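# Seat the upright loose cup onto the empty plug

## Task

Take the free-standing cup whose open, wide end faces upward, turn it so that wide end faces down, and push it fully onto the uncovered plug of the fixture that holds no cup. When finished, every cup already sitting on another fixture must remain there, and both hands must have released the cup.

## Robot and tools

Robot: two six-joint arms, left_arm and right_arm, in a physics simulation. The right arm carries a right hand and the left arm a mirrored left hand. Each hand has index, middle and ring fingers plus a thumb, driven by sixteen motors, with rubber tips and a rigid mast near the wrist on the palm side that can strike things.

Scene frame: origin at table-top height, halfway between the two nominal arm bases; +x points out over the table, +y toward left_arm, +z up. Measured bases: left_arm at (-0.056, +0.463, 0) m, right_arm at (-0.042, -0.343, 0) m, both turned only slightly about z. Image left/right does not match arm names. Each hand point has its own axes: +z runs along straightened fingers toward the tips, +y leaves the palm face, +x crosses the palm away from the thumb on the right hand and toward the thumb on the left hand.

Row layout (used by execute_actions and move): one flat list of 48 numbers, each in [-1, 1], covering both arms even if one is idle. Order: left dx, dy, dz, rx, ry, rz; then 16 left hand motors; left current_limit, speed; then the same 24 for the right arm. Motor order per hand: index_mcp, index_abd, index_pip, index_dip, middle_mcp, middle_abd, middle_pip, middle_dip, ring_mcp, ring_abd, ring_pip, ring_dip, thumb_cmc, thumb_axl, thumb_mcp, thumb_ipl.

Pose numbers are offsets, not poses: displacement along scene axes from that arm's current Hand target (the last commanded pose), with 1.0 = 0.6 m for dx, dy, dz and 180 degrees for rx, ry, rz, which together form one rotation vector turning about the Hand target position. All six at 0 means re-request the present Hand target. Repeating a nonzero offset in a later call moves further.

Hand numbers are absolute hinge goals, scaled linearly between each hinge's two stops; a 0 is a real goal, so to leave a hand unchanged resend its hand_goal, hand_current_limit and hand_speed. Straight values: finger _mcp -0.75, _abd 0.00, _pip -0.58, _dip -0.70; thumb_cmc -0.71, thumb_axl -0.68, thumb_mcp -0.23, thumb_ipl -0.17. Toward +1, fingers curl toward the palm and thumb_cmc swings the thumb in front of the palm. current_limit maps -1..+1 to 0..550 mA for all motors of that hand (very low values may not lift a finger); speed sets motor goal speed as (speed+1)/2 of 8.5 rad/s. Starting values are +0.4 and -0.6, and both persist until changed. A finger only grips while its goal lies past the object surface.

Tools:
- execute_actions(actions, cameras): actions is a list of actions; each action is up to 15 rows, one per 1/30 s step; a short action repeats its final row. Every row in an action counts from the Hand target at that action's start. cameras: list of names, ["all"], or []; by default images appear only when actions is empty.
- move(target, speed, blend, stop_force, zero, blocking, cameras): straight-line hand paths. target is one 48-number row or up to 15 rows; every row counts from the same starting Hand targets. speed in m/s, 0.002 to 3.6 (default 0.25), one value or one per row; rotations capped at twice that in rad/s. blend in metres rounds corners in a list (0 means stop at each). stop_force in newtons, 3 to 120, shared by both arms, ends an arm's path when its wrist sensor feels that much push against the motion; go slowly with it, do not use it while the hand turns, and omit it when backing away from a contact. zero (default true) re-zeroes before the move. blocking=false returns early and cannot combine with stop_force. Paths do not avoid obstacles.
- wait(seconds 0 to 10, cameras): lets the scene run holding last commands.
- stop(cameras): brakes a running move.
- zoom_image(camera, region): camera is cam_high, cam_left_wrist or cam_right_wrist; region [x0, y0, x1, y1] in pixels, at most 504 by 504, from the newest image.
- zero_wrist_force(arm): tares that arm's force sensor.
- finished_scene(scene=1): ends the scene irreversibly.

Results: per arm, end_effector_position (m), end_effector_quat_wxyz and velocities in the scene frame; Hand target; joint positions and torques (positive toward larger joint angle); Wrist force and Wrist torque in the hand's own axes plus a peak line; hand_goal, hand_measured, hand_current_ma and hand_state (moving, goal, blocked or overload) per motor. A move adds a line such as done, off_target, moving, held or fault, with limits=paced (pose clipped) or limits=held (steps withheld). The hand often stops short of Hand target; send the missing distance as an offset. Each command's orientation is clipped to 32 degrees from the measured one.

Cameras: cam_high (fixed, overhead behind arms) and cam_left_wrist, cam_right_wrist, all 896x504; calibrations were given.

Avoid: dropping the cup or releasing it while moving; letting anything leave the table; knocking cups off other fixtures; hard hits or pushes, which cause torque faults or a force fault near 150 N and a 10 s arm stop; targets beyond a firm contact; contact between arms or hands; paths near an arm's own base; motor currents at or above 495 mA for 5 s (shutdown); overheating (MOTOR HOT, then a long stop at 85 °C). After a HAND FAULT line, remaining calls in that reply are skipped. Objects may be nudged randomly.

Each tool is called after "Call:" by a JSON object that holds its "name" and its "arguments", one argument or row to a line.

## Session

Call:
{"name": "execute_actions", "arguments": {
  "actions": []
}}

Scene clock: 0.00 s.
left_arm: end_effector_position=(+0.6362, +0.5092, +0.1125) hand_goal=(-0.754, +0.000, -0.576, -0.696, -0.754, +0.000, -0.576, -0.696, -0.754, +0.000, -0.576, -0.696, -0.714, -0.678, -0.226, -0.168) hand_measured=(-0.754, +0.000, -0.576, -0.696, -0.754, +0.000, -0.576, -0.696, -0.754, +0.000, -0.576, -0.696, -0.714, -0.678, -0.226, -0.168) hand_current_ma=(+0, +0, +0, +0, +0, +0, +0, +0, +0, +0, +0, +0, +0, +0, +0, +0) hand_state=(goal, goal, goal, goal, goal, goal, goal, goal, goal, goal, goal, goal, goal, goal, goal, goal) hand_current_limit=0.40 hand_speed=-0.60 end_effector_quat_wxyz=(+0.269, +0.524, +0.718, -0.372) | right_arm: end_effector_position=(+0.6732, -0.0876, +0.3806) hand_goal=(-0.754, +0.000, -0.576, -0.696, -0.754, +0.000, -0.576, -0.696, -0.754, +0.000, -0.576, -0.696, -0.714, -0.678, -0.226, -0.168) hand_measured=(-0.754, +0.000, -0.576, -0.696, -0.754, +0.000, -0.576, -0.696, -0.754, +0.000, -0.576, -0.696, -0.714, -0.678, -0.226, -0.168) hand_current_ma=(+0, +0, +0, +0, +0, +0, +0, +0, +0, +0, +0, +0, +0, +0, +0, +0) hand_state=(goal, goal, goal, goal, goal, goal, goal, goal, goal, goal, goal, goal, goal, goal, goal, goal) hand_current_limit=0.40 hand_speed=-0.60 end_effector_quat_wxyz=(+0.462, +0.232, +0.615, +0.596)
Joint positions: left_arm=[3.713 -2.097 -1.544 -1.691 0.791 0.48] | right_arm=[0.021 -0.79 1.664 -4.175 -1.038 -0.218]
Joint velocities: within noise
Joint torques (N m): no reading
Motor temperatures (°C): left_arm=[34 30 28 32 37 35] | right_arm=[28 29 27 32 40 33]
Wrist force (N): no reading
Wrist torque (N m): no reading
Wrist force, peak (N): no reading
Hand target: left_arm +0.6362, +0.5092, +0.1125; +0.269, +0.524, +0.718, -0.372 | right_arm +0.6732, -0.0876, +0.3806; +0.462, +0.232, +0.615, +0.596

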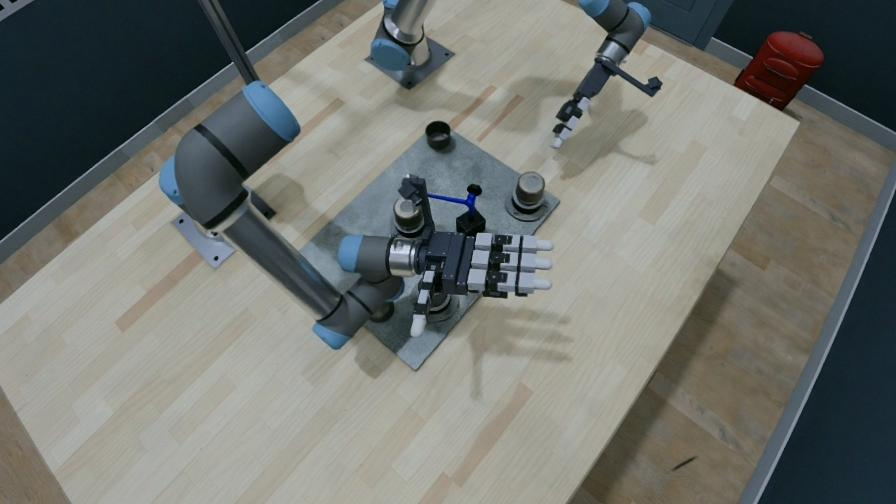

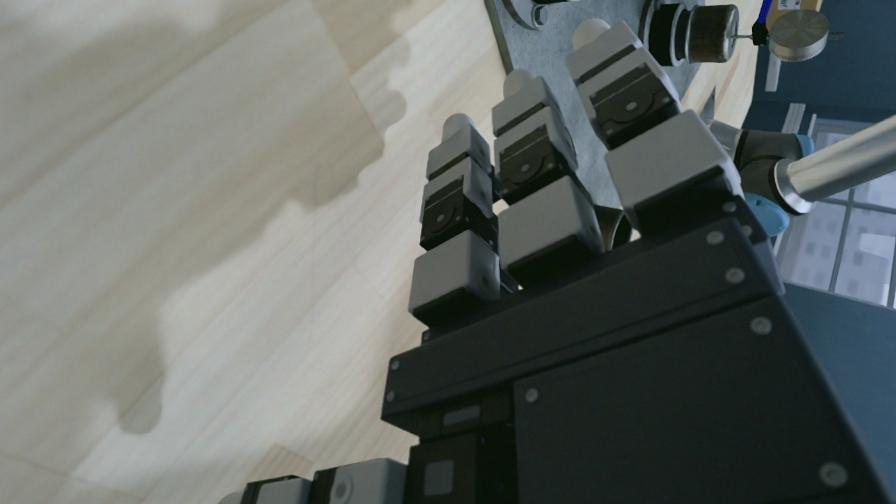

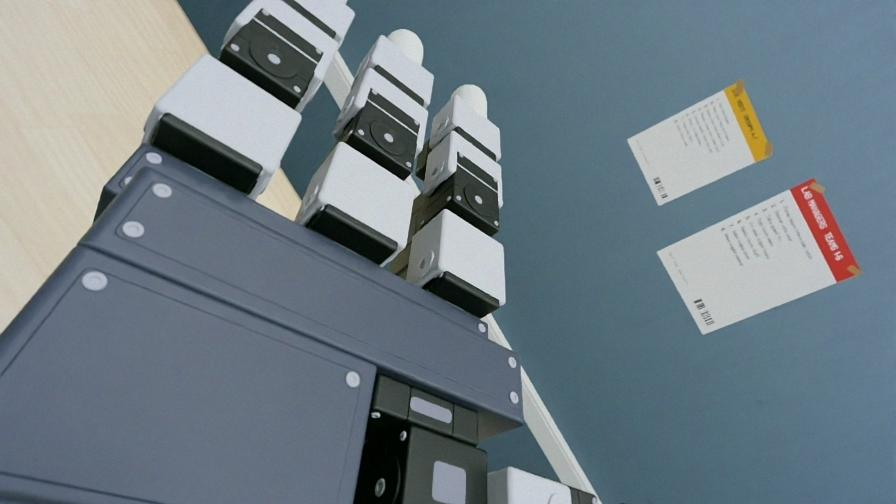

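Call:
{"name": "zoom_image", "arguments": {
  "camera": "cam_high",
  "region": [340, 100, 580, 235]
}}

Call:
{"name": "zoom_image", "arguments": {
  "camera": "cam_high",
  "region": [300, 220, 540, 370]
}}

Call:
{"name": "zoom_image", "arguments": {
  "camera": "cam_left_wrist",
  "region": [480, 0, 896, 234]
}}

Scaled by 2.100 from the camera's 896x504 image, which has a finer 1280x720 frame.

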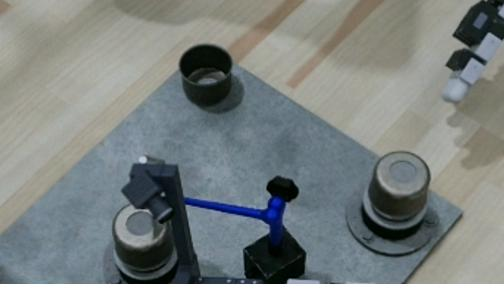

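Scaled by 2.100 from the camera's 896x504 image, which has a finer 1280x720 frame.

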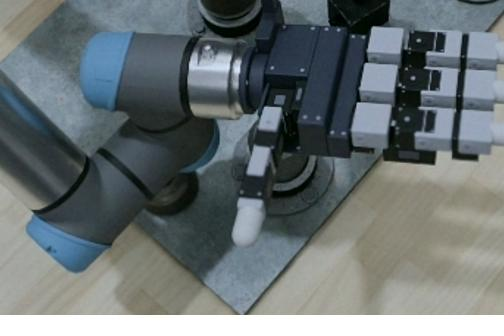

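Scaled by 1.212 from the camera's 896x504 image, which has a finer 1280x720 frame.

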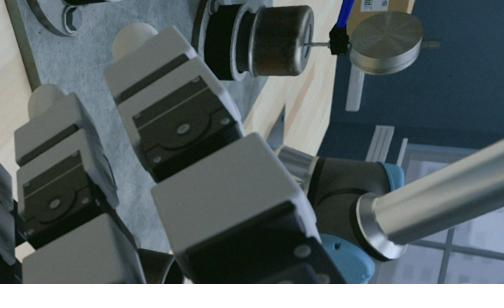

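Call:
{"name": "move", "arguments": {
  "target": [0,0,0,0,0,0,-0.754,0,-0.576,-0.696,-0.754,0,-0.576,-0.696,-0.754,0,-0.576,-0.696,-0.714,-0.678,-0.226,-0.168,0.4,-0.6,-0.417,-0.667,0.167,0,0,0,-0.754,0,-0.576,-0.696,-0.754,0,-0.576,-0.696,-0.754,0,-0.576,-0.696,-0.714,-0.678,-0.226,-0.168,0.4,-0.6],
  "speed": 0.4,
  "cameras": ["all"]
}}

Scene clock: 70.90 s.
left_arm: end_effector_position=(+0.6362, +0.5092, +0.1125) hand_goal=(-0.754, +0.000, -0.576, -0.696, -0.754, +0.000, -0.576, -0.696, -0.754, +0.000, -0.576, -0.696, -0.714, -0.678, -0.226, -0.168) hand_measured=(-0.754, +0.000, -0.576, -0.696, -0.754, +0.000, -0.576, -0.696, -0.754, +0.000, -0.576, -0.696, -0.714, -0.678, -0.226, -0.168) hand_current_ma=(+0, +0, +0, +0, +0, +0, +0, +0, +0, +0, +0, +0, +0, +0, +0, +0) hand_state=(goal, goal, goal, goal, goal, goal, goal, goal, goal, goal, goal, goal, goal, goal, goal, goal) hand_current_limit=0.40 hand_speed=-0.60 end_effector_quat_wxyz=(+0.269, +0.524, +0.718, -0.372) | right_arm: end_effector_position=(+0.4231, -0.4878, +0.4808) hand_goal=(-0.754, +0.000, -0.576, -0.696, -0.754, +0.000, -0.576, -0.696, -0.754, +0.000, -0.576, -0.696, -0.714, -0.678, -0.226, -0.168) hand_measured=(-0.762, +0.000, -0.576, -0.696, -0.762, +0.000, -0.576, -0.696, -0.762, +0.000, -0.576, -0.696, -0.722, -0.678, -0.226, -0.168) hand_current_ma=(-12, +0, -1, +0, -12, +0, +0, +0, -13, +0, +0, +0, -12, +1, +0, +0) hand_state=(goal, goal, goal, goal, goal, goal, goal, goal, goal, goal, goal, goal, goal, goal, goal, goal) hand_current_limit=0.40 hand_speed=-0.60 end_effector_quat_wxyz=(+0.463, +0.232, +0.614, +0.595)
Joint positions: left_arm=[3.713 -2.097 -1.544 -1.691 0.791 0.48] | right_arm=[-1.088 -1.348 1.789 -5.65 -0.157 1.773]
Joint torques (N m): left_arm=[-0.14 41.68 18.8 1.13 -1.15 -0.23] | right_arm=[-10.82 -32.71 -32.08 -0.32 -4.26 1.8]
Wrist force (N): left_arm=[0.0 0.0 0.1] | right_arm=[0.0 0.1 -0.1]
Wrist torque (N m): left_arm=[-0.01 0.00 -0.01] | right_arm=[0.04 0.00 -0.01]
Wrist force, peak (N): left_arm=[-0.2 -0.5 0.2] | right_arm=[-1.7 0.0 -1.2]
Hand target: left_arm +0.6362, +0.5092, +0.1125; +0.269, +0.524, +0.718, -0.372 | right_arm +0.4230, -0.4878, +0.4808; +0.462, +0.232, +0.615, +0.596
Off the commanded pose: left_arm 0.000 m, 0 deg | right_arm 0.000 m, 0 deg.
move: done
camera_calibration:
cam_right_wrist: T_world_to_cam=[[0.231673, -0.507554, 0.82989, -0.708944], [-0.287761, -0.850677, -0.439935, -0.135853], [0.929259, -0.136889, -0.343132, -0.175212], [0, 0, 0, 1]] pos_world=[0.287967, -0.499379, 0.468459]

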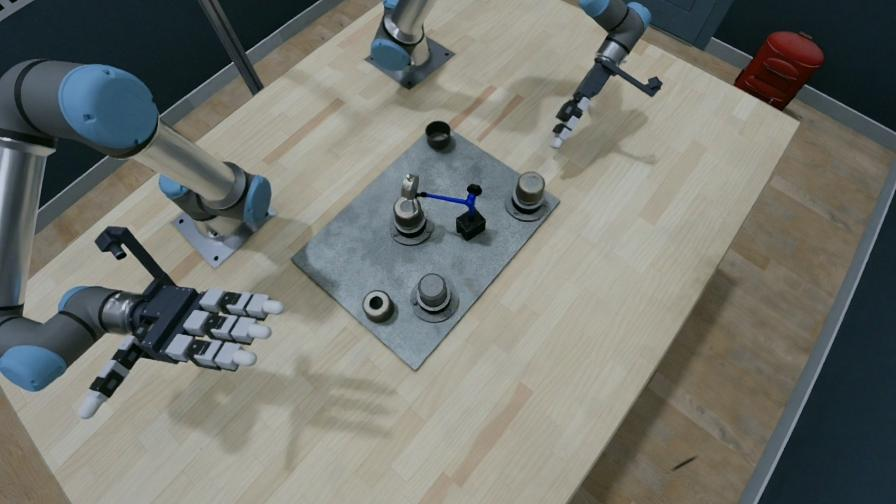

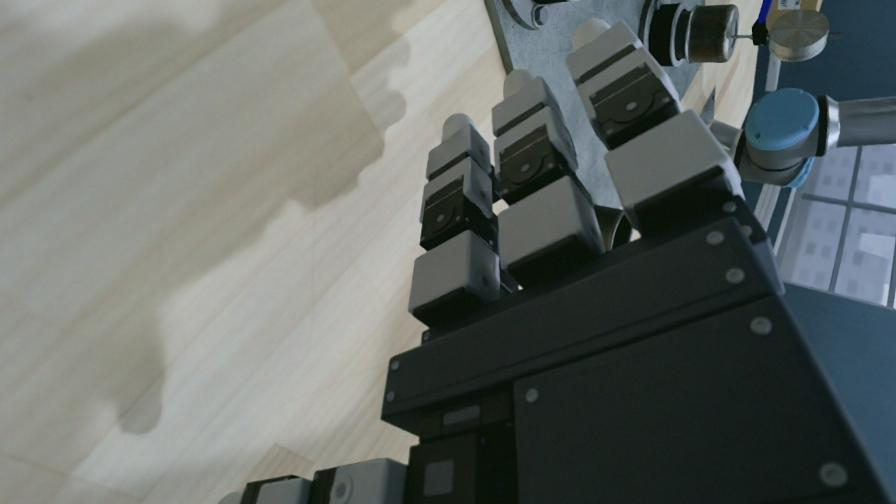

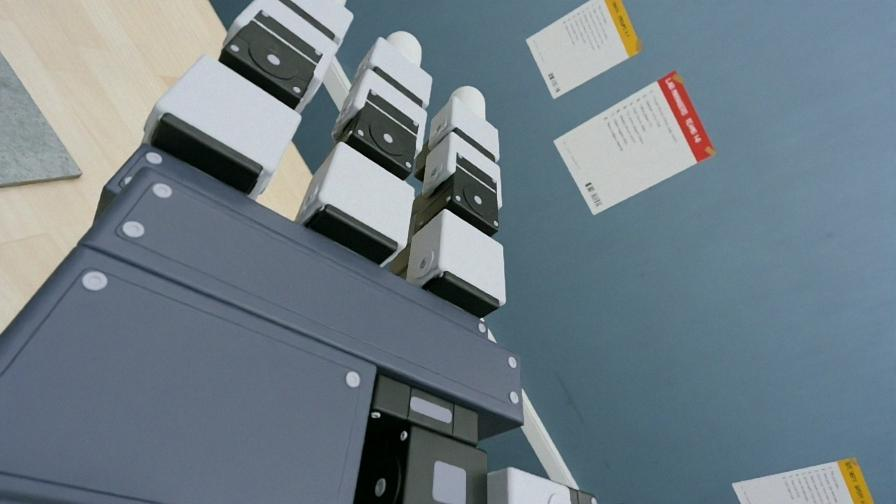

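Call:
{"name": "zoom_image", "arguments": {
  "camera": "cam_high",
  "region": [340, 230, 500, 350]
}}

Call:
{"name": "zoom_image", "arguments": {
  "camera": "cam_high",
  "region": [370, 155, 570, 255]
}}

Call:
{"name": "zoom_image", "arguments": {
  "camera": "cam_high",
  "region": [400, 105, 480, 165]
}}

Scaled by 3.150 from the camera's 896x504 image, which has a finer 1280x720 frame.

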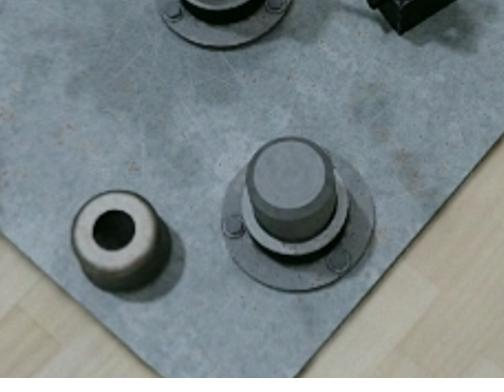

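Scaled by 2.520 from the camera's 896x504 image, which has a finer 1280x720 frame.

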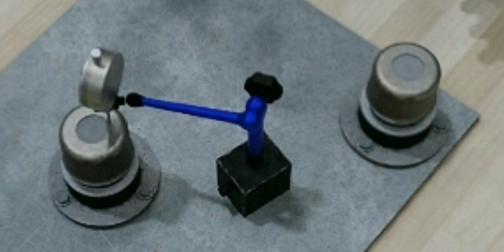

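Scaled by 6.300 from the camera's 896x504 image, which has a finer 1280x720 frame.

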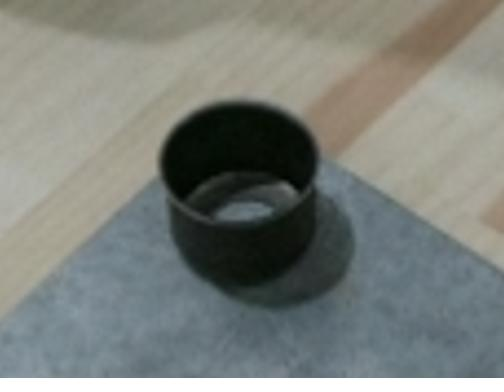

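Call:
{"name": "move", "arguments": {
  "target": [
    [0,0,0,0,0,0,-0.754,0,-0.576,-0.696,-0.754,0,-0.576,-0.696,-0.754,0,-0.576,-0.696,-0.714,-0.678,-0.226,-0.168,0.4,-0.6,0.271,0.433,-0.05,0,0,0,-0.754,0,-0.576,-0.696,-0.754,0,-0.576,-0.696,-0.754,0,-0.576,-0.696,-0.714,-0.678,-0.226,-0.168,0.4,-0.6],
    [0,0,0,0,0,0,-0.754,0,-0.576,-0.696,-0.754,0,-0.576,-0.696,-0.754,0,-0.576,-0.696,-0.714,-0.678,-0.226,-0.168,0.4,-0.6,0.128,0.813,0.02,0.1758,0.480,0.0471,-0.754,0,-0.576,-0.696,-0.754,0,-0.576,-0.696,-0.754,0,-0.576,-0.696,-0.714,-0.678,-0.226,-0.168,0.4,-0.6]
  ],
  "speed": 0.35,
  "blend": 0.05,
  "cameras": ["all"]
}}

Scene clock: 746.13 s.
left_arm: end_effector_position=(+0.6362, +0.5092, +0.1125) hand_goal=(-0.754, +0.000, -0.576, -0.696, -0.754, +0.000, -0.576, -0.696, -0.754, +0.000, -0.576, -0.696, -0.714, -0.678, -0.226, -0.168) hand_measured=(-0.754, +0.000, -0.576, -0.696, -0.754, +0.000, -0.576, -0.696, -0.754, +0.000, -0.576, -0.696, -0.714, -0.678, -0.226, -0.168) hand_current_ma=(+0, +0, +0, +0, +0, +0, +0, +0, +0, +0, +0, +0, +0, +0, +0, +0) hand_state=(goal, goal, goal, goal, goal, goal, goal, goal, goal, goal, goal, goal, goal, goal, goal, goal) hand_current_limit=0.40 hand_speed=-0.60 end_effector_quat_wxyz=(+0.269, +0.524, +0.718, -0.372) | right_arm: end_effector_position=(+0.4998, +0.0000, +0.4928) hand_goal=(-0.754, +0.000, -0.576, -0.696, -0.754, +0.000, -0.576, -0.696, -0.754, +0.000, -0.576, -0.696, -0.714, -0.678, -0.226, -0.168) hand_measured=(-0.762, +0.000, -0.578, -0.696, -0.762, +0.000, -0.576, -0.696, -0.762, +0.000, -0.576, -0.696, -0.722, -0.678, -0.226, -0.168) hand_current_ma=(-11, +0, -1, +0, -11, +0, -1, +0, -12, +0, -1, +0, -14, +1, +0, +0) hand_state=(goal, goal, goal, goal, goal, goal, goal, goal, goal, goal, goal, goal, goal, goal, goal, goal) hand_current_limit=0.40 hand_speed=-0.60 end_effector_quat_wxyz=(-0.192, +0.636, +0.606, +0.438)
Joint positions: left_arm=[3.713 -2.097 -1.544 -1.691 0.791 0.48] | right_arm=[0.164 -1.313 1.054 -5.136 0.774 3.642]
Joint torques (N m): left_arm=[0.18 41.69 19.21 1.2 -1.21 -0.02] | right_arm=[6.59 -23.9 -34.23 3.35 -3.44 1.4]
Wrist force (N): left_arm=[0.1 0.0 -0.1] | right_arm=[1.4 -1.2 -2.1]
Wrist torque (N m): left_arm=[0.01 -0.01 0.01] | right_arm=[0.00 -0.10 0.01]
Wrist force, peak (N): left_arm=[0.0 -0.2 -0.4] | right_arm=[2.2 -1.5 -1.8]
Hand target: left_arm +0.6362, +0.5092, +0.1125; +0.269, +0.524, +0.718, -0.372 | right_arm +0.4998, +0.0000, +0.4928; -0.192, +0.636, +0.606, +0.438
Off the commanded pose: left_arm 0.000 m, 0 deg | right_arm 0.000 m, 0 deg.
move: done; limits=paced
camera_calibration:
cam_right_wrist: T_world_to_cam=[[0.698628, -0.551392, -0.455945, -0.0888159], [-0.653841, -0.750782, -0.0939073, 0.318943], [-0.290535, 0.363721, -0.88504, 0.701088], [0, 0, 0, 1]] pos_world=[0.474278, -0.0645159, 0.609947]

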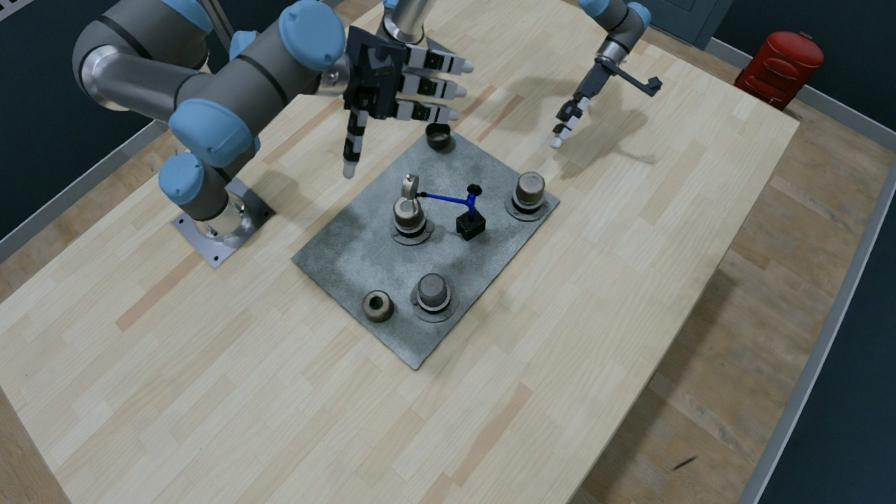

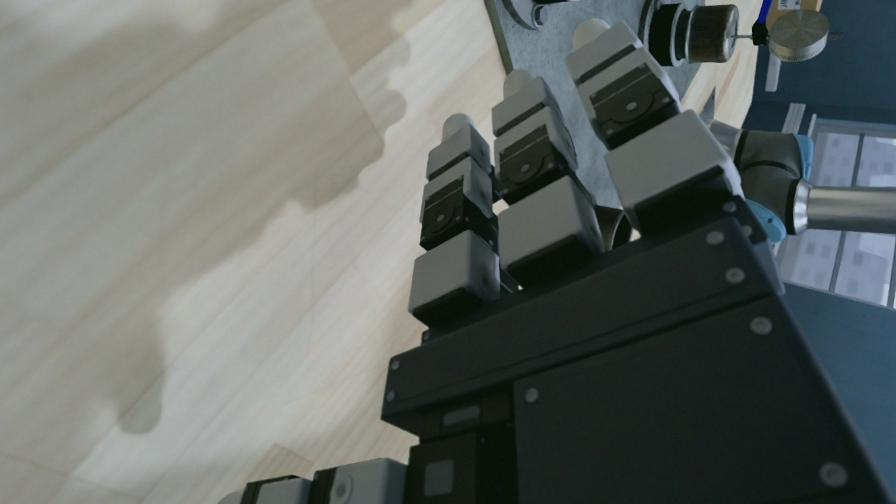

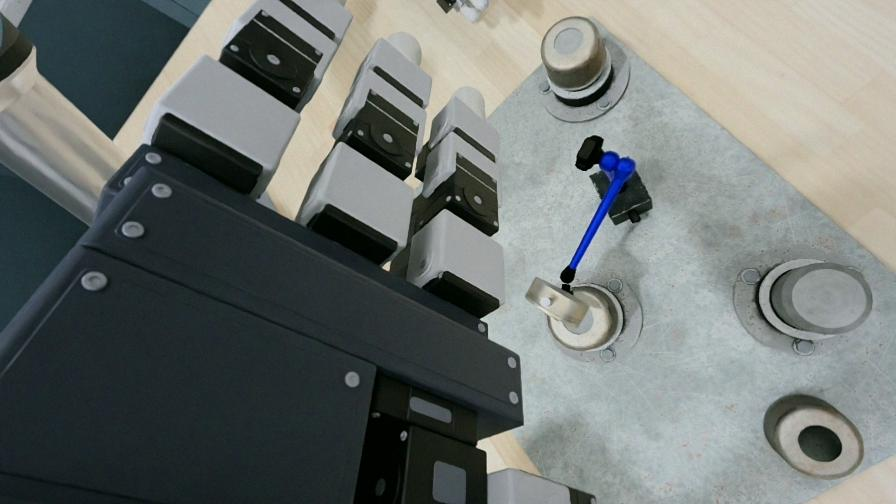

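Call:
{"name": "move", "arguments": {
  "target": [0,0,0,0,0,0,-0.754,0,-0.576,-0.696,-0.754,0,-0.576,-0.696,-0.754,0,-0.576,-0.696,-0.714,-0.678,-0.226,-0.168,0.4,-0.6,-0.265,0.1217,0.300,0.2743,0.0425,0.2257,-0.754,0,-0.576,-0.696,-0.754,0,-0.576,-0.696,-0.754,0,-0.576,-0.696,-0.714,-0.678,-0.226,-0.168,0.4,-0.6],
  "speed": 0.25
}}

Call:
{"name": "move", "arguments": {
  "target": [
    [0,0,0,0,0,0,-0.754,0,-0.576,-0.696,-0.754,0,-0.576,-0.696,-0.754,0,-0.576,-0.696,-0.714,-0.678,-0.226,-0.168,0.4,-0.6,0.1363,-0.03,0.0137,0.0151,0.0199,-0.1067,-0.754,0,-0.576,-0.696,-0.754,0,-0.576,-0.696,-0.754,0,-0.576,-0.696,-0.714,-0.678,-0.226,-0.168,0.4,-0.6],
    [0,0,0,0,0,0,-0.754,0,-0.576,-0.696,-0.754,0,-0.576,-0.696,-0.754,0,-0.576,-0.696,-0.714,-0.678,-0.226,-0.168,0.4,-0.6,0.2172,-0.0433,-0.0853,-0.0686,0.0076,-0.1789,-0.754,0,-0.576,-0.696,-0.754,0,-0.576,-0.696,-0.754,0,-0.576,-0.696,-0.714,-0.678,-0.226,-0.168,0.4,-0.6]
  ],
  "speed": 0.1,
  "blend": 0.01
}}

Scene clock: 930.60 s.
left_arm: end_effector_position=(+0.6362, +0.5092, +0.1125) hand_goal=(-0.754, +0.000, -0.576, -0.696, -0.754, +0.000, -0.576, -0.696, -0.754, +0.000, -0.576, -0.696, -0.714, -0.678, -0.226, -0.168) hand_measured=(-0.754, +0.000, -0.576, -0.696, -0.754, +0.000, -0.576, -0.696, -0.754, +0.000, -0.576, -0.696, -0.714, -0.678, -0.226, -0.168) hand_current_ma=(+0, +0, +0, +0, +0, +0, +0, +0, +0, +0, +0, +0, +0, +0, +0, +0) hand_state=(goal, goal, goal, goal, goal, goal, goal, goal, goal, goal, goal, goal, goal, goal, goal, goal) hand_current_limit=0.40 hand_speed=-0.60 end_effector_quat_wxyz=(+0.269, +0.524, +0.718, -0.372) | right_arm: end_effector_position=(+0.3408, +0.0730, +0.6728) hand_goal=(-0.754, +0.000, -0.576, -0.696, -0.754, +0.000, -0.576, -0.696, -0.754, +0.000, -0.576, -0.696, -0.714, -0.678, -0.226, -0.168) hand_measured=(-0.760, -0.002, -0.578, -0.696, -0.760, -0.002, -0.576, -0.696, -0.760, -0.002, -0.576, -0.696, -0.720, -0.678, -0.226, -0.168) hand_current_ma=(-8, -1, -1, +0, -9, -1, -1, +0, -9, -1, -1, +0, -7, +1, +0, +0) hand_state=(goal, goal, goal, goal, goal, goal, goal, goal, goal, goal, goal, goal, goal, goal, goal, goal) hand_current_limit=0.40 hand_speed=-0.60 end_effector_quat_wxyz=(+0.608, -0.284, -0.535, -0.514)
Joint positions: left_arm=[3.713 -2.097 -1.544 -1.691 0.791 0.48] | right_arm=[0.12 -1.343 1.063 -5.202 -0.38 3.734]
Joint torques (N m): left_arm=[-0.07 42.31 19.11 1.14 -1.26 -0.09] | right_arm=[-10.35 -21.34 -30.85 -0.09 -3.72 1.32]
Wrist force (N): left_arm=[-0.2 0.1 -0.2] | right_arm=[1.9 0.0 -0.8]
Wrist torque (N m): left_arm=[0.02 0.01 -0.02] | right_arm=[0.14 -0.15 0.07]
Wrist force, peak (N): left_arm=[-0.4 -0.1 -0.2] | right_arm=[1.7 -1.2 -2.2]
Hand target: left_arm +0.6362, +0.5092, +0.1125; +0.269, +0.524, +0.718, -0.372 | right_arm +0.3408, +0.0730, +0.6728; +0.608, -0.284, -0.535, -0.514
Off the commanded pose: left_arm 0.000 m, 0 deg | right_arm 0.000 m, 0 deg.
move: done

Scene clock: 934.80 s.
left_arm: end_effector_position=(+0.6362, +0.5092, +0.1125) hand_goal=(-0.754, +0.000, -0.576, -0.696, -0.754, +0.000, -0.576, -0.696, -0.754, +0.000, -0.576, -0.696, -0.714, -0.678, -0.226, -0.168) hand_measured=(-0.754, +0.000, -0.576, -0.696, -0.754, +0.000, -0.576, -0.696, -0.754, +0.000, -0.576, -0.696, -0.714, -0.678, -0.226, -0.168) hand_current_ma=(+0, +0, +0, +0, +0, +0, +0, +0, +0, +0, +0, +0, +0, +0, +0, +0) hand_state=(goal, goal, goal, goal, goal, goal, goal, goal, goal, goal, goal, goal, goal, goal, goal, goal) hand_current_limit=0.40 hand_speed=-0.60 end_effector_quat_wxyz=(+0.269, +0.524, +0.718, -0.372) | right_arm: end_effector_position=(+0.4711, +0.0471, +0.6216) hand_goal=(-0.754, +0.000, -0.576, -0.696, -0.754, +0.000, -0.576, -0.696, -0.754, +0.000, -0.576, -0.696, -0.714, -0.678, -0.226, -0.168) hand_measured=(-0.760, -0.002, -0.578, -0.696, -0.760, -0.002, -0.576, -0.696, -0.760, -0.002, -0.576, -0.696, -0.720, -0.678, -0.226, -0.168) hand_current_ma=(-8, -1, -1, +0, -9, -1, -1, +0, -9, -1, -1, +0, -7, +1, +0, +0) hand_state=(goal, goal, goal, goal, goal, goal, goal, goal, goal, goal, goal, goal, goal, goal, goal, goal) hand_current_limit=0.40 hand_speed=-0.60 end_effector_quat_wxyz=(-0.414, +0.490, +0.480, +0.599)
Joint positions: left_arm=[3.713 -2.097 -1.544 -1.691 0.791 0.48] | right_arm=[0.13 -1.487 1.661 -3.51 -0.316 1.586]
Joint torques (N m): left_arm=[0.28 42.02 18.33 1.12 -1.26 -0.06] | right_arm=[7.17 -31.34 -7.92 1.99 -2.52 -1.81]
Wrist force (N): left_arm=[0.1 -0.1 -0.1] | right_arm=[1.6 0.0 -1.6]
Wrist torque (N m): left_arm=[0.00 -0.02 0.00] | right_arm=[0.19 -0.10 0.12]
Wrist force, peak (N): left_arm=[0.1 0.4 -0.3] | right_arm=[2.0 -0.1 -1.4]
Hand target: left_arm +0.6362, +0.5092, +0.1125; +0.269, +0.524, +0.718, -0.372 | right_arm +0.4711, +0.0471, +0.6216; -0.414, +0.490, +0.480, +0.599
Off the commanded pose: left_arm 0.000 m, 0 deg | right_arm 0.000 m, 0 deg.
move: done

Call:
{"name": "move", "arguments": {
  "target": [0,0,0,0,0,0,-0.754,0,-0.576,-0.696,-0.754,0,-0.576,-0.696,-0.754,0,-0.576,-0.696,-0.714,-0.678,-0.226,-0.168,0.4,-0.6,-0.3675,0.2843,-0.6193,0.0646,0.5673,-0.2051,-0.068,0,-0.431,-0.696,-0.9,0,-0.576,-0.696,-0.9,0,-0.576,-0.696,0.571,-0.678,-0.226,-0.168,0.4,-0.6],
  "speed": 0.3,
  "cameras": ["cam_high","cam_right_wrist"]
}}

Scene clock: 966.77 s.
left_arm: end_effector_position=(+0.6362, +0.5092, +0.1125) hand_goal=(-0.754, +0.000, -0.576, -0.696, -0.754, +0.000, -0.576, -0.696, -0.754, +0.000, -0.576, -0.696, -0.714, -0.678, -0.226, -0.168) hand_measured=(-0.754, +0.000, -0.576, -0.696, -0.754, +0.000, -0.576, -0.696, -0.754, +0.000, -0.576, -0.696, -0.714, -0.678, -0.226, -0.168) hand_current_ma=(+0, +0, +0, +0, +0, +0, +0, +0, +0, +0, +0, +0, +0, +0, +0, +0) hand_state=(goal, goal, goal, goal, goal, goal, goal, goal, goal, goal, goal, goal, goal, goal, goal, goal) hand_current_limit=0.40 hand_speed=-0.60 end_effector_quat_wxyz=(+0.269, +0.524, +0.718, -0.372) | right_arm: end_effector_position=(+0.2506, +0.2176, +0.2501) hand_goal=(-0.068, +0.000, -0.432, -0.696, -0.900, +0.000, -0.576, -0.696, -0.900, +0.000, -0.576, -0.696, +0.570, -0.678, -0.226, -0.168) hand_measured=(-0.066, -0.002, -0.434, -0.696, -0.892, -0.002, -0.576, -0.696, -0.892, -0.002, -0.576, -0.696, +0.568, -0.678, -0.226, -0.168) hand_current_ma=(+1, -2, -2, +0, +13, -2, +0, +0, +14, -2, +0, +0, -3, +1, +0, +0) hand_state=(goal, goal, goal, goal, goal, goal, goal, goal, goal, goal, goal, goal, goal, goal, goal, goal) hand_current_limit=0.40 hand_speed=-0.60 end_effector_quat_wxyz=(-0.483, +0.836, -0.225, +0.129)
Joint positions: left_arm=[3.713 -2.097 -1.544 -1.691 0.791 0.48] | right_arm=[0.781 -1.371 1.986 -3.216 -1.333 3.002]
Joint torques (N m): left_arm=[0.11 42 18.44 1.06 -1.42 -0.09] | right_arm=[6.62 -21.37 -6.88 -5.48 -1.65 1.75]
Wrist force (N): left_arm=[0.2 0.1 -0.1] | right_arm=[1.3 -1.3 -2.0]
Wrist torque (N m): left_arm=[0.02 -0.03 0.00] | right_arm=[0.06 -0.04 0.19]
Wrist force, peak (N): left_arm=[-0.2 0.3 -0.4] | right_arm=[2.2 -0.7 -2.1]
Hand target: left_arm +0.6362, +0.5092, +0.1125; +0.269, +0.524, +0.718, -0.372 | right_arm +0.2506, +0.2176, +0.2501; -0.483, +0.836, -0.225, +0.129
Off the commanded pose: left_arm 0.000 m, 0 deg | right_arm 0.000 m, 0 deg.
move: done
camera_calibration:
cam_right_wrist: T_world_to_cam=[[-0.8081, 0.150928, -0.569381, 0.347725], [-0.586616, -0.118506, 0.801148, -0.0817421], [0.0534406, 0.981416, 0.184302, -0.153328], [0, 0, 0, 1]] pos_world=[0.241239, 0.0883097, 0.291734]
Images, in order (width x height): cam_high 896x504, cam_right_wrist 896x504.

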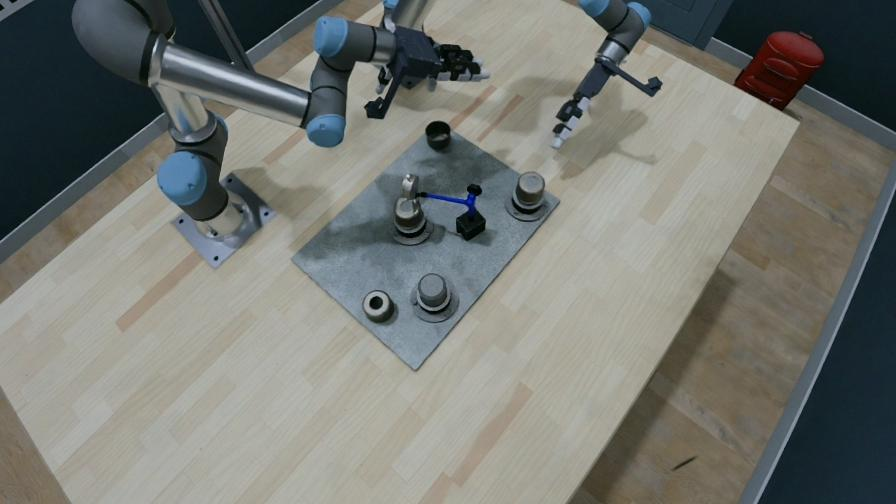

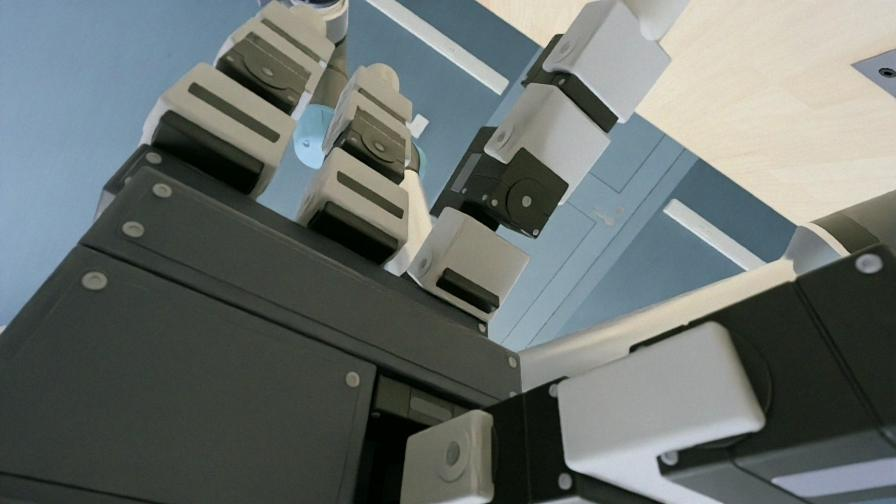

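Call:
{"name": "zoom_image", "arguments": {
  "camera": "cam_high",
  "region": [340, 10, 520, 160]
}}

Scaled by 2.800 from the camera's 896x504 image, which has a finer 1280x720 frame.

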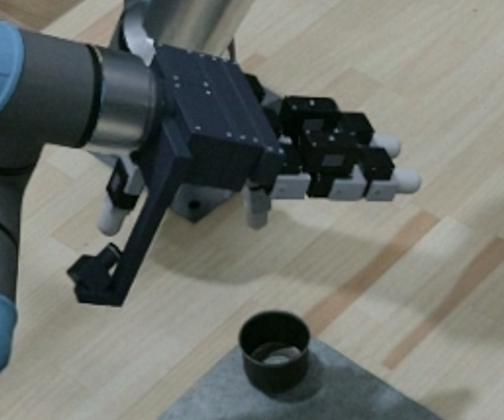

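Call:
{"name": "move", "arguments": {
  "target": [0,0,0,0,0,0,-0.754,0,-0.576,-0.696,-0.754,0,-0.576,-0.696,-0.754,0,-0.576,-0.696,-0.714,-0.678,-0.226,-0.168,0.4,-0.6,0.0112,0.0118,-0.1667,0,0,0,0.068,0,-0.576,-0.696,-0.9,0,-0.576,-0.696,-0.9,0,-0.576,-0.696,0.571,-0.678,-0.226,-0.168,0.75,-0.6],
  "speed": 0.15,
  "cameras": ["cam_high","cam_left_wrist"]
}}

Call:
{"name": "zoom_image", "arguments": {
  "camera": "cam_high",
  "region": [395, 85, 485, 155]
}}

Call:
{"name": "zoom_image", "arguments": {
  "camera": "cam_left_wrist",
  "region": [540, 150, 740, 290]
}}

Scene clock: 1065.37 s.
left_arm: end_effector_position=(+0.6362, +0.5092, +0.1125) hand_goal=(-0.754, +0.000, -0.576, -0.696, -0.754, +0.000, -0.576, -0.696, -0.754, +0.000, -0.576, -0.696, -0.714, -0.678, -0.226, -0.168) hand_measured=(-0.754, +0.000, -0.576, -0.696, -0.754, +0.000, -0.576, -0.696, -0.754, +0.000, -0.576, -0.696, -0.714, -0.678, -0.226, -0.168) hand_current_ma=(+0, +0, +0, +0, +0, +0, +0, +0, +0, +0, +0, +0, +0, +0, +0, +0) hand_state=(goal, goal, goal, goal, goal, goal, goal, goal, goal, goal, goal, goal, goal, goal, goal, goal) hand_current_limit=0.40 hand_speed=-0.60 end_effector_quat_wxyz=(+0.269, +0.524, +0.718, -0.372) | right_arm: end_effector_position=(+0.2573, +0.2247, +0.1501) hand_goal=(+0.068, +0.000, -0.576, -0.696, -0.900, +0.000, -0.576, -0.696, -0.900, +0.000, -0.576, -0.696, +0.570, -0.678, -0.226, -0.168) hand_measured=(+0.066, -0.002, -0.572, -0.696, -0.892, -0.002, -0.576, -0.696, -0.892, -0.002, -0.576, -0.696, +0.568, -0.678, -0.226, -0.168) hand_current_ma=(-1, -2, +4, +0, +13, -2, +0, +0, +14, -2, +0, +0, -3, +1, +0, +0) hand_state=(goal, goal, goal, goal, goal, goal, goal, goal, goal, goal, goal, goal, goal, goal, goal, goal) hand_current_limit=0.75 hand_speed=-0.60 end_effector_quat_wxyz=(-0.483, +0.836, -0.225, +0.129)
Joint positions: left_arm=[3.713 -2.097 -1.544 -1.691 0.791 0.48] | right_arm=[0.781 -1.175 2.052 -3.479 -1.333 3.003]
Joint torques (N m): left_arm=[-0.18 42.43 18.64 1.18 -1.37 -0.03] | right_arm=[7.13 -24.88 -16.78 -5.29 -1.65 1.53]
Wrist force (N): left_arm=[-0.1 -0.1 0.0] | right_arm=[1.0 -1.3 -2.5]
Wrist torque (N m): left_arm=[-0.01 0.01 -0.01] | right_arm=[0.10 0.02 0.15]
Wrist force, peak (N): left_arm=[0.0 0.3 -0.5] | right_arm=[1.0 -2.3 -2.5]
Hand target: left_arm +0.6362, +0.5092, +0.1125; +0.269, +0.524, +0.718, -0.372 | right_arm +0.2573, +0.2247, +0.1500; -0.483, +0.836, -0.225, +0.129
Off the commanded pose: left_arm 0.000 m, 0 deg | right_arm 0.000 m, 0 deg.
move: done
Images, in order (width x height): cam_high 896x504, cam_left_wrist 896x504.

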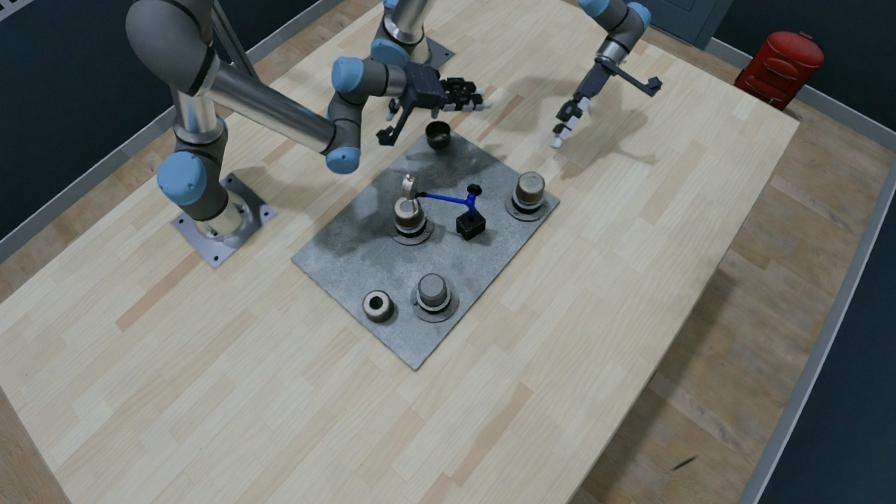

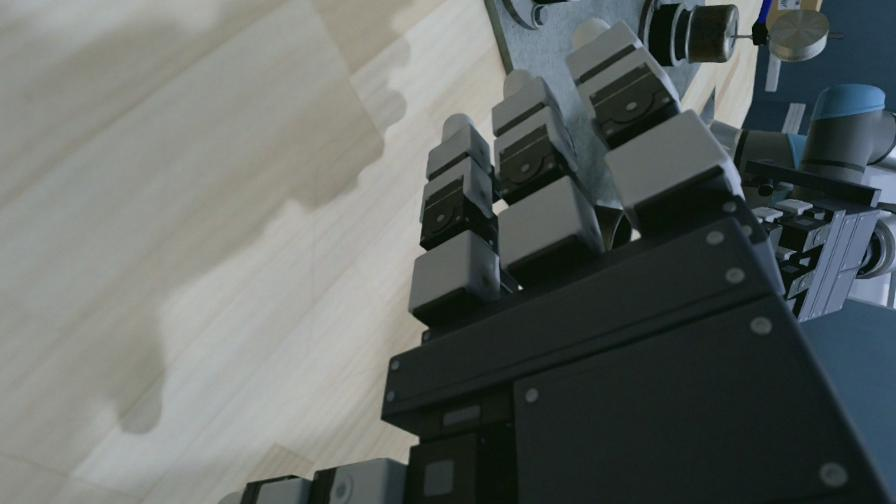

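Scaled by 5.600 from the camera's 896x504 image, which has a finer 1280x720 frame.

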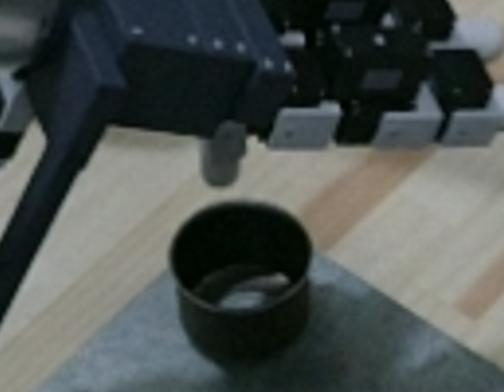

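Scaled by 2.520 from the camera's 896x504 image, which has a finer 1280x720 frame.

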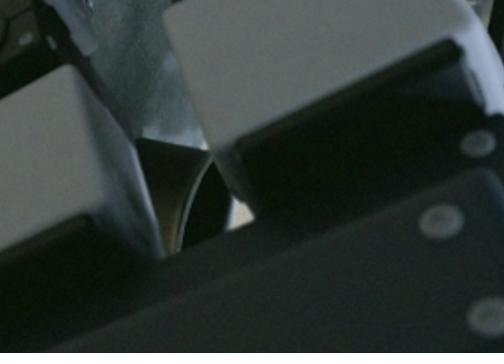

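Call:
{"name": "move", "arguments": {
  "target": [0,0,0,0,0,0,-0.754,0,-0.576,-0.696,-0.754,0,-0.576,-0.696,-0.754,0,-0.576,-0.696,-0.714,-0.678,-0.226,-0.168,0.4,-0.6,-0.00833,0.00667,-0.02,0,0,0,0.068,0,-0.576,-0.696,-0.9,0,-0.576,-0.696,-0.9,0,-0.576,-0.696,0.571,-0.678,-0.226,-0.168,0.75,-0.6],
  "speed": 0.05,
  "cameras": ["cam_high"]
}}

Call:
{"name": "zoom_image", "arguments": {
  "camera": "cam_high",
  "region": [385, 75, 495, 155]
}}

Scene clock: 1129.83 s.
left_arm: end_effector_position=(+0.6362, +0.5092, +0.1125) hand_goal=(-0.754, +0.000, -0.576, -0.696, -0.754, +0.000, -0.576, -0.696, -0.754, +0.000, -0.576, -0.696, -0.714, -0.678, -0.226, -0.168) hand_measured=(-0.754, +0.000, -0.576, -0.696, -0.754, +0.000, -0.576, -0.696, -0.754, +0.000, -0.576, -0.696, -0.714, -0.678, -0.226, -0.168) hand_current_ma=(+0, +0, +0, +0, +0, +0, +0, +0, +0, +0, +0, +0, +0, +0, +0, +0) hand_state=(goal, goal, goal, goal, goal, goal, goal, goal, goal, goal, goal, goal, goal, goal, goal, goal) hand_current_limit=0.40 hand_speed=-0.60 end_effector_quat_wxyz=(+0.269, +0.524, +0.718, -0.372) | right_arm: end_effector_position=(+0.2523, +0.2287, +0.1381) hand_goal=(+0.068, +0.000, -0.576, -0.696, -0.900, +0.000, -0.576, -0.696, -0.900, +0.000, -0.576, -0.696, +0.570, -0.678, -0.226, -0.168) hand_measured=(+0.066, -0.002, -0.572, -0.696, -0.892, -0.002, -0.576, -0.696, -0.892, -0.002, -0.576, -0.696, +0.568, -0.678, -0.226, -0.168) hand_current_ma=(-1, -2, +4, +0, +13, -2, +0, +0, +14, -2, +0, +0, -3, +1, +0, +0) hand_state=(goal, goal, goal, goal, goal, goal, goal, goal, goal, goal, goal, goal, goal, goal, goal, goal) hand_current_limit=0.75 hand_speed=-0.60 end_effector_quat_wxyz=(-0.483, +0.836, -0.225, +0.129)
Joint positions: left_arm=[3.713 -2.097 -1.544 -1.691 0.791 0.48] | right_arm=[0.795 -1.148 2.056 -3.511 -1.345 3.01]
Joint torques (N m): left_arm=[-0.32 42.09 19.2 1.16 -1.49 -0.18] | right_arm=[6.53 -25.62 -2.87 -5.38 -1.67 1.7]
Wrist force (N): left_arm=[0.0 0.2 0.0] | right_arm=[1.0 -1.0 -2.3]
Wrist torque (N m): left_arm=[0.02 0.01 -0.01] | right_arm=[0.12 0.00 0.16]
Wrist force, peak (N): left_arm=[0.0 -0.2 0.4] | right_arm=[1.0 -1.4 -2.3]
Hand target: left_arm +0.6362, +0.5092, +0.1125; +0.269, +0.524, +0.718, -0.372 | right_arm +0.2523, +0.2287, +0.1380; -0.483, +0.836, -0.225, +0.129
Off the commanded pose: left_arm 0.000 m, 0 deg | right_arm 0.000 m, 0 deg.
move: done
Images, in order (width x height): cam_high 896x504.

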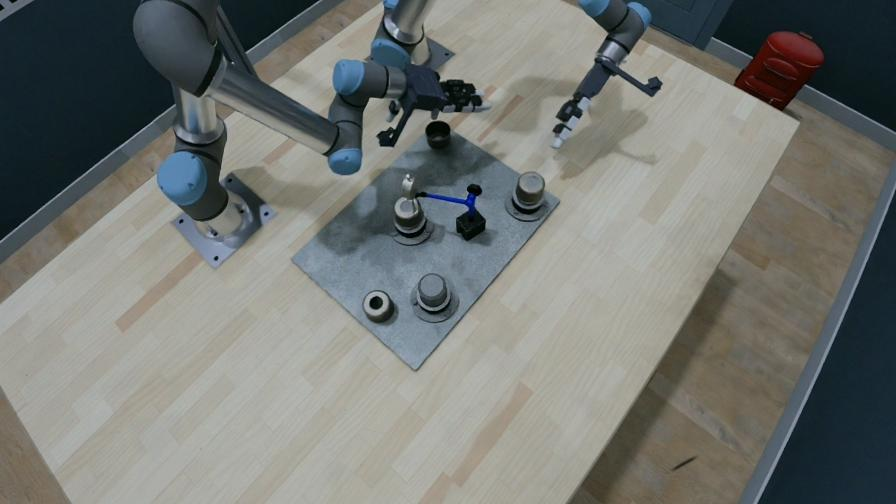

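Scaled by 4.582 from the camera's 896x504 image, which has a finer 1280x720 frame.

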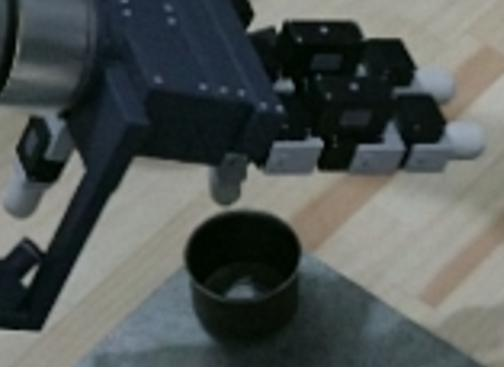

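Call:
{"name": "move", "arguments": {
  "target": [0,0,0,0,0,0,-0.754,0,-0.576,-0.696,-0.754,0,-0.576,-0.696,-0.754,0,-0.576,-0.696,-0.714,-0.678,-0.226,-0.168,0.4,-0.6,0.0028,-0.0017,-0.0367,0,0,0,0.068,0,-0.576,-0.696,-0.9,0,-0.576,-0.696,-0.9,0,-0.576,-0.696,0.571,-0.678,-0.226,-0.168,0.75,-0.6],
  "speed": 0.02,
  "stop_force": 4,
  "cameras": ["cam_high"]
}}

Call:
{"name": "zoom_image", "arguments": {
  "camera": "cam_high",
  "region": [385, 75, 495, 155]
}}

Scene clock: 1208.57 s.
left_arm: end_effector_position=(+0.6362, +0.5092, +0.1125) hand_goal=(-0.754, +0.000, -0.576, -0.696, -0.754, +0.000, -0.576, -0.696, -0.754, +0.000, -0.576, -0.696, -0.714, -0.678, -0.226, -0.168) hand_measured=(-0.754, +0.000, -0.576, -0.696, -0.754, +0.000, -0.576, -0.696, -0.754, +0.000, -0.576, -0.696, -0.714, -0.678, -0.226, -0.168) hand_current_ma=(+0, +0, +0, +0, +0, +0, +0, +0, +0, +0, +0, +0, +0, +0, +0, +0) hand_state=(goal, goal, goal, goal, goal, goal, goal, goal, goal, goal, goal, goal, goal, goal, goal, goal) hand_current_limit=0.40 hand_speed=-0.60 end_effector_quat_wxyz=(+0.269, +0.524, +0.718, -0.372) | right_arm: end_effector_position=(+0.2540, +0.2277, +0.1160) hand_goal=(+0.068, +0.000, -0.576, -0.696, -0.900, +0.000, -0.576, -0.696, -0.900, +0.000, -0.576, -0.696, +0.570, -0.678, -0.226, -0.168) hand_measured=(+0.068, +0.016, -0.572, -0.696, -0.892, -0.002, -0.576, -0.696, -0.892, -0.002, -0.576, -0.696, +0.568, -0.678, -0.226, -0.168) hand_current_ma=(+1, +26, +4, +0, +13, -2, +0, +0, +14, -1, +0, +0, -2, +1, +0, +0) hand_state=(goal, goal, goal, goal, goal, goal, goal, goal, goal, goal, goal, goal, goal, goal, goal, goal) hand_current_limit=0.75 hand_speed=-0.60 end_effector_quat_wxyz=(-0.483, +0.836, -0.225, +0.129)
Joint positions: left_arm=[3.713 -2.097 -1.544 -1.691 0.791 0.48] | right_arm=[0.791 -1.1 2.066 -3.568 -1.341 3.008]
Joint torques (N m): left_arm=[0.04 42.81 19.11 1.08 -1.51 -0.13] | right_arm=[-10.78 -27.01 -1.65 -5.38 2.68 -1.04]
Wrist force (N): left_arm=[-0.2 -0.1 0.0] | right_arm=[1.8 -2.0 -2.7]
Wrist torque (N m): left_arm=[-0.01 0.03 -0.02] | right_arm=[0.12 0.05 0.13]
Wrist force, peak (N): left_arm=[-0.4 0.1 -0.1] | right_arm=[1.5 -3.8 -3.2]
Hand target: left_arm +0.6362, +0.5092, +0.1125; +0.269, +0.524, +0.718, -0.372 | right_arm +0.2540, +0.2277, +0.1160; -0.483, +0.836, -0.225, +0.129
Off the commanded pose: left_arm 0.000 m, 0 deg | right_arm 0.000 m, 0 deg.
move: done
Images, in order (width x height): cam_high 896x504.

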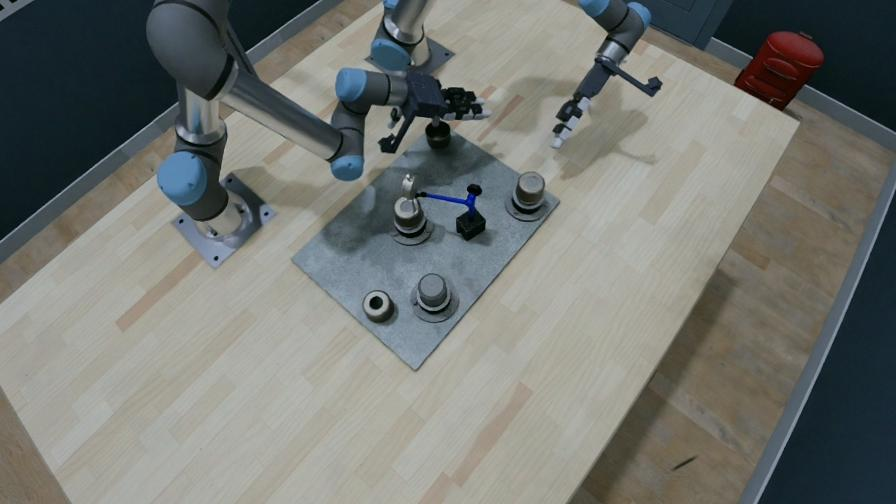

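Scaled by 4.582 from the camera's 896x504 image, which has a finer 1280x720 frame.

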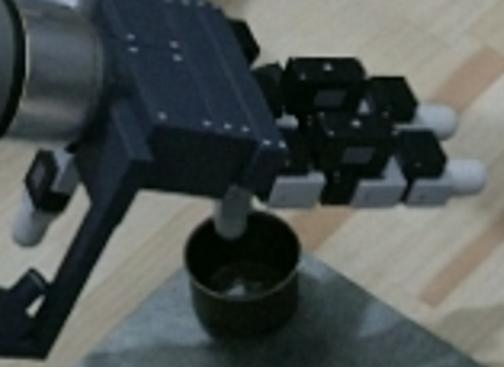

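Call:
{"name": "zoom_image", "arguments": {
  "camera": "cam_high",
  "region": [415, 105, 463, 153]
}}

Scaled by 10.500 from the camera's 896x504 image, which has a finer 1280x720 frame.

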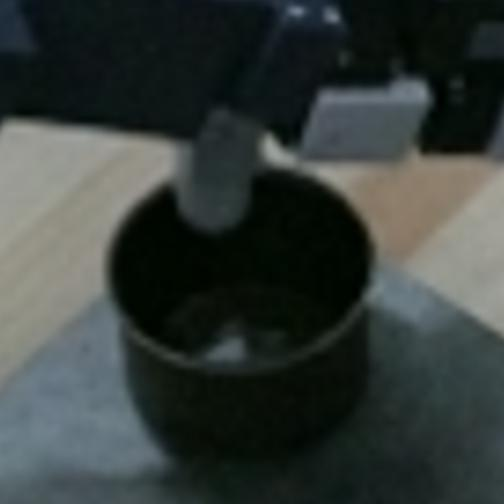

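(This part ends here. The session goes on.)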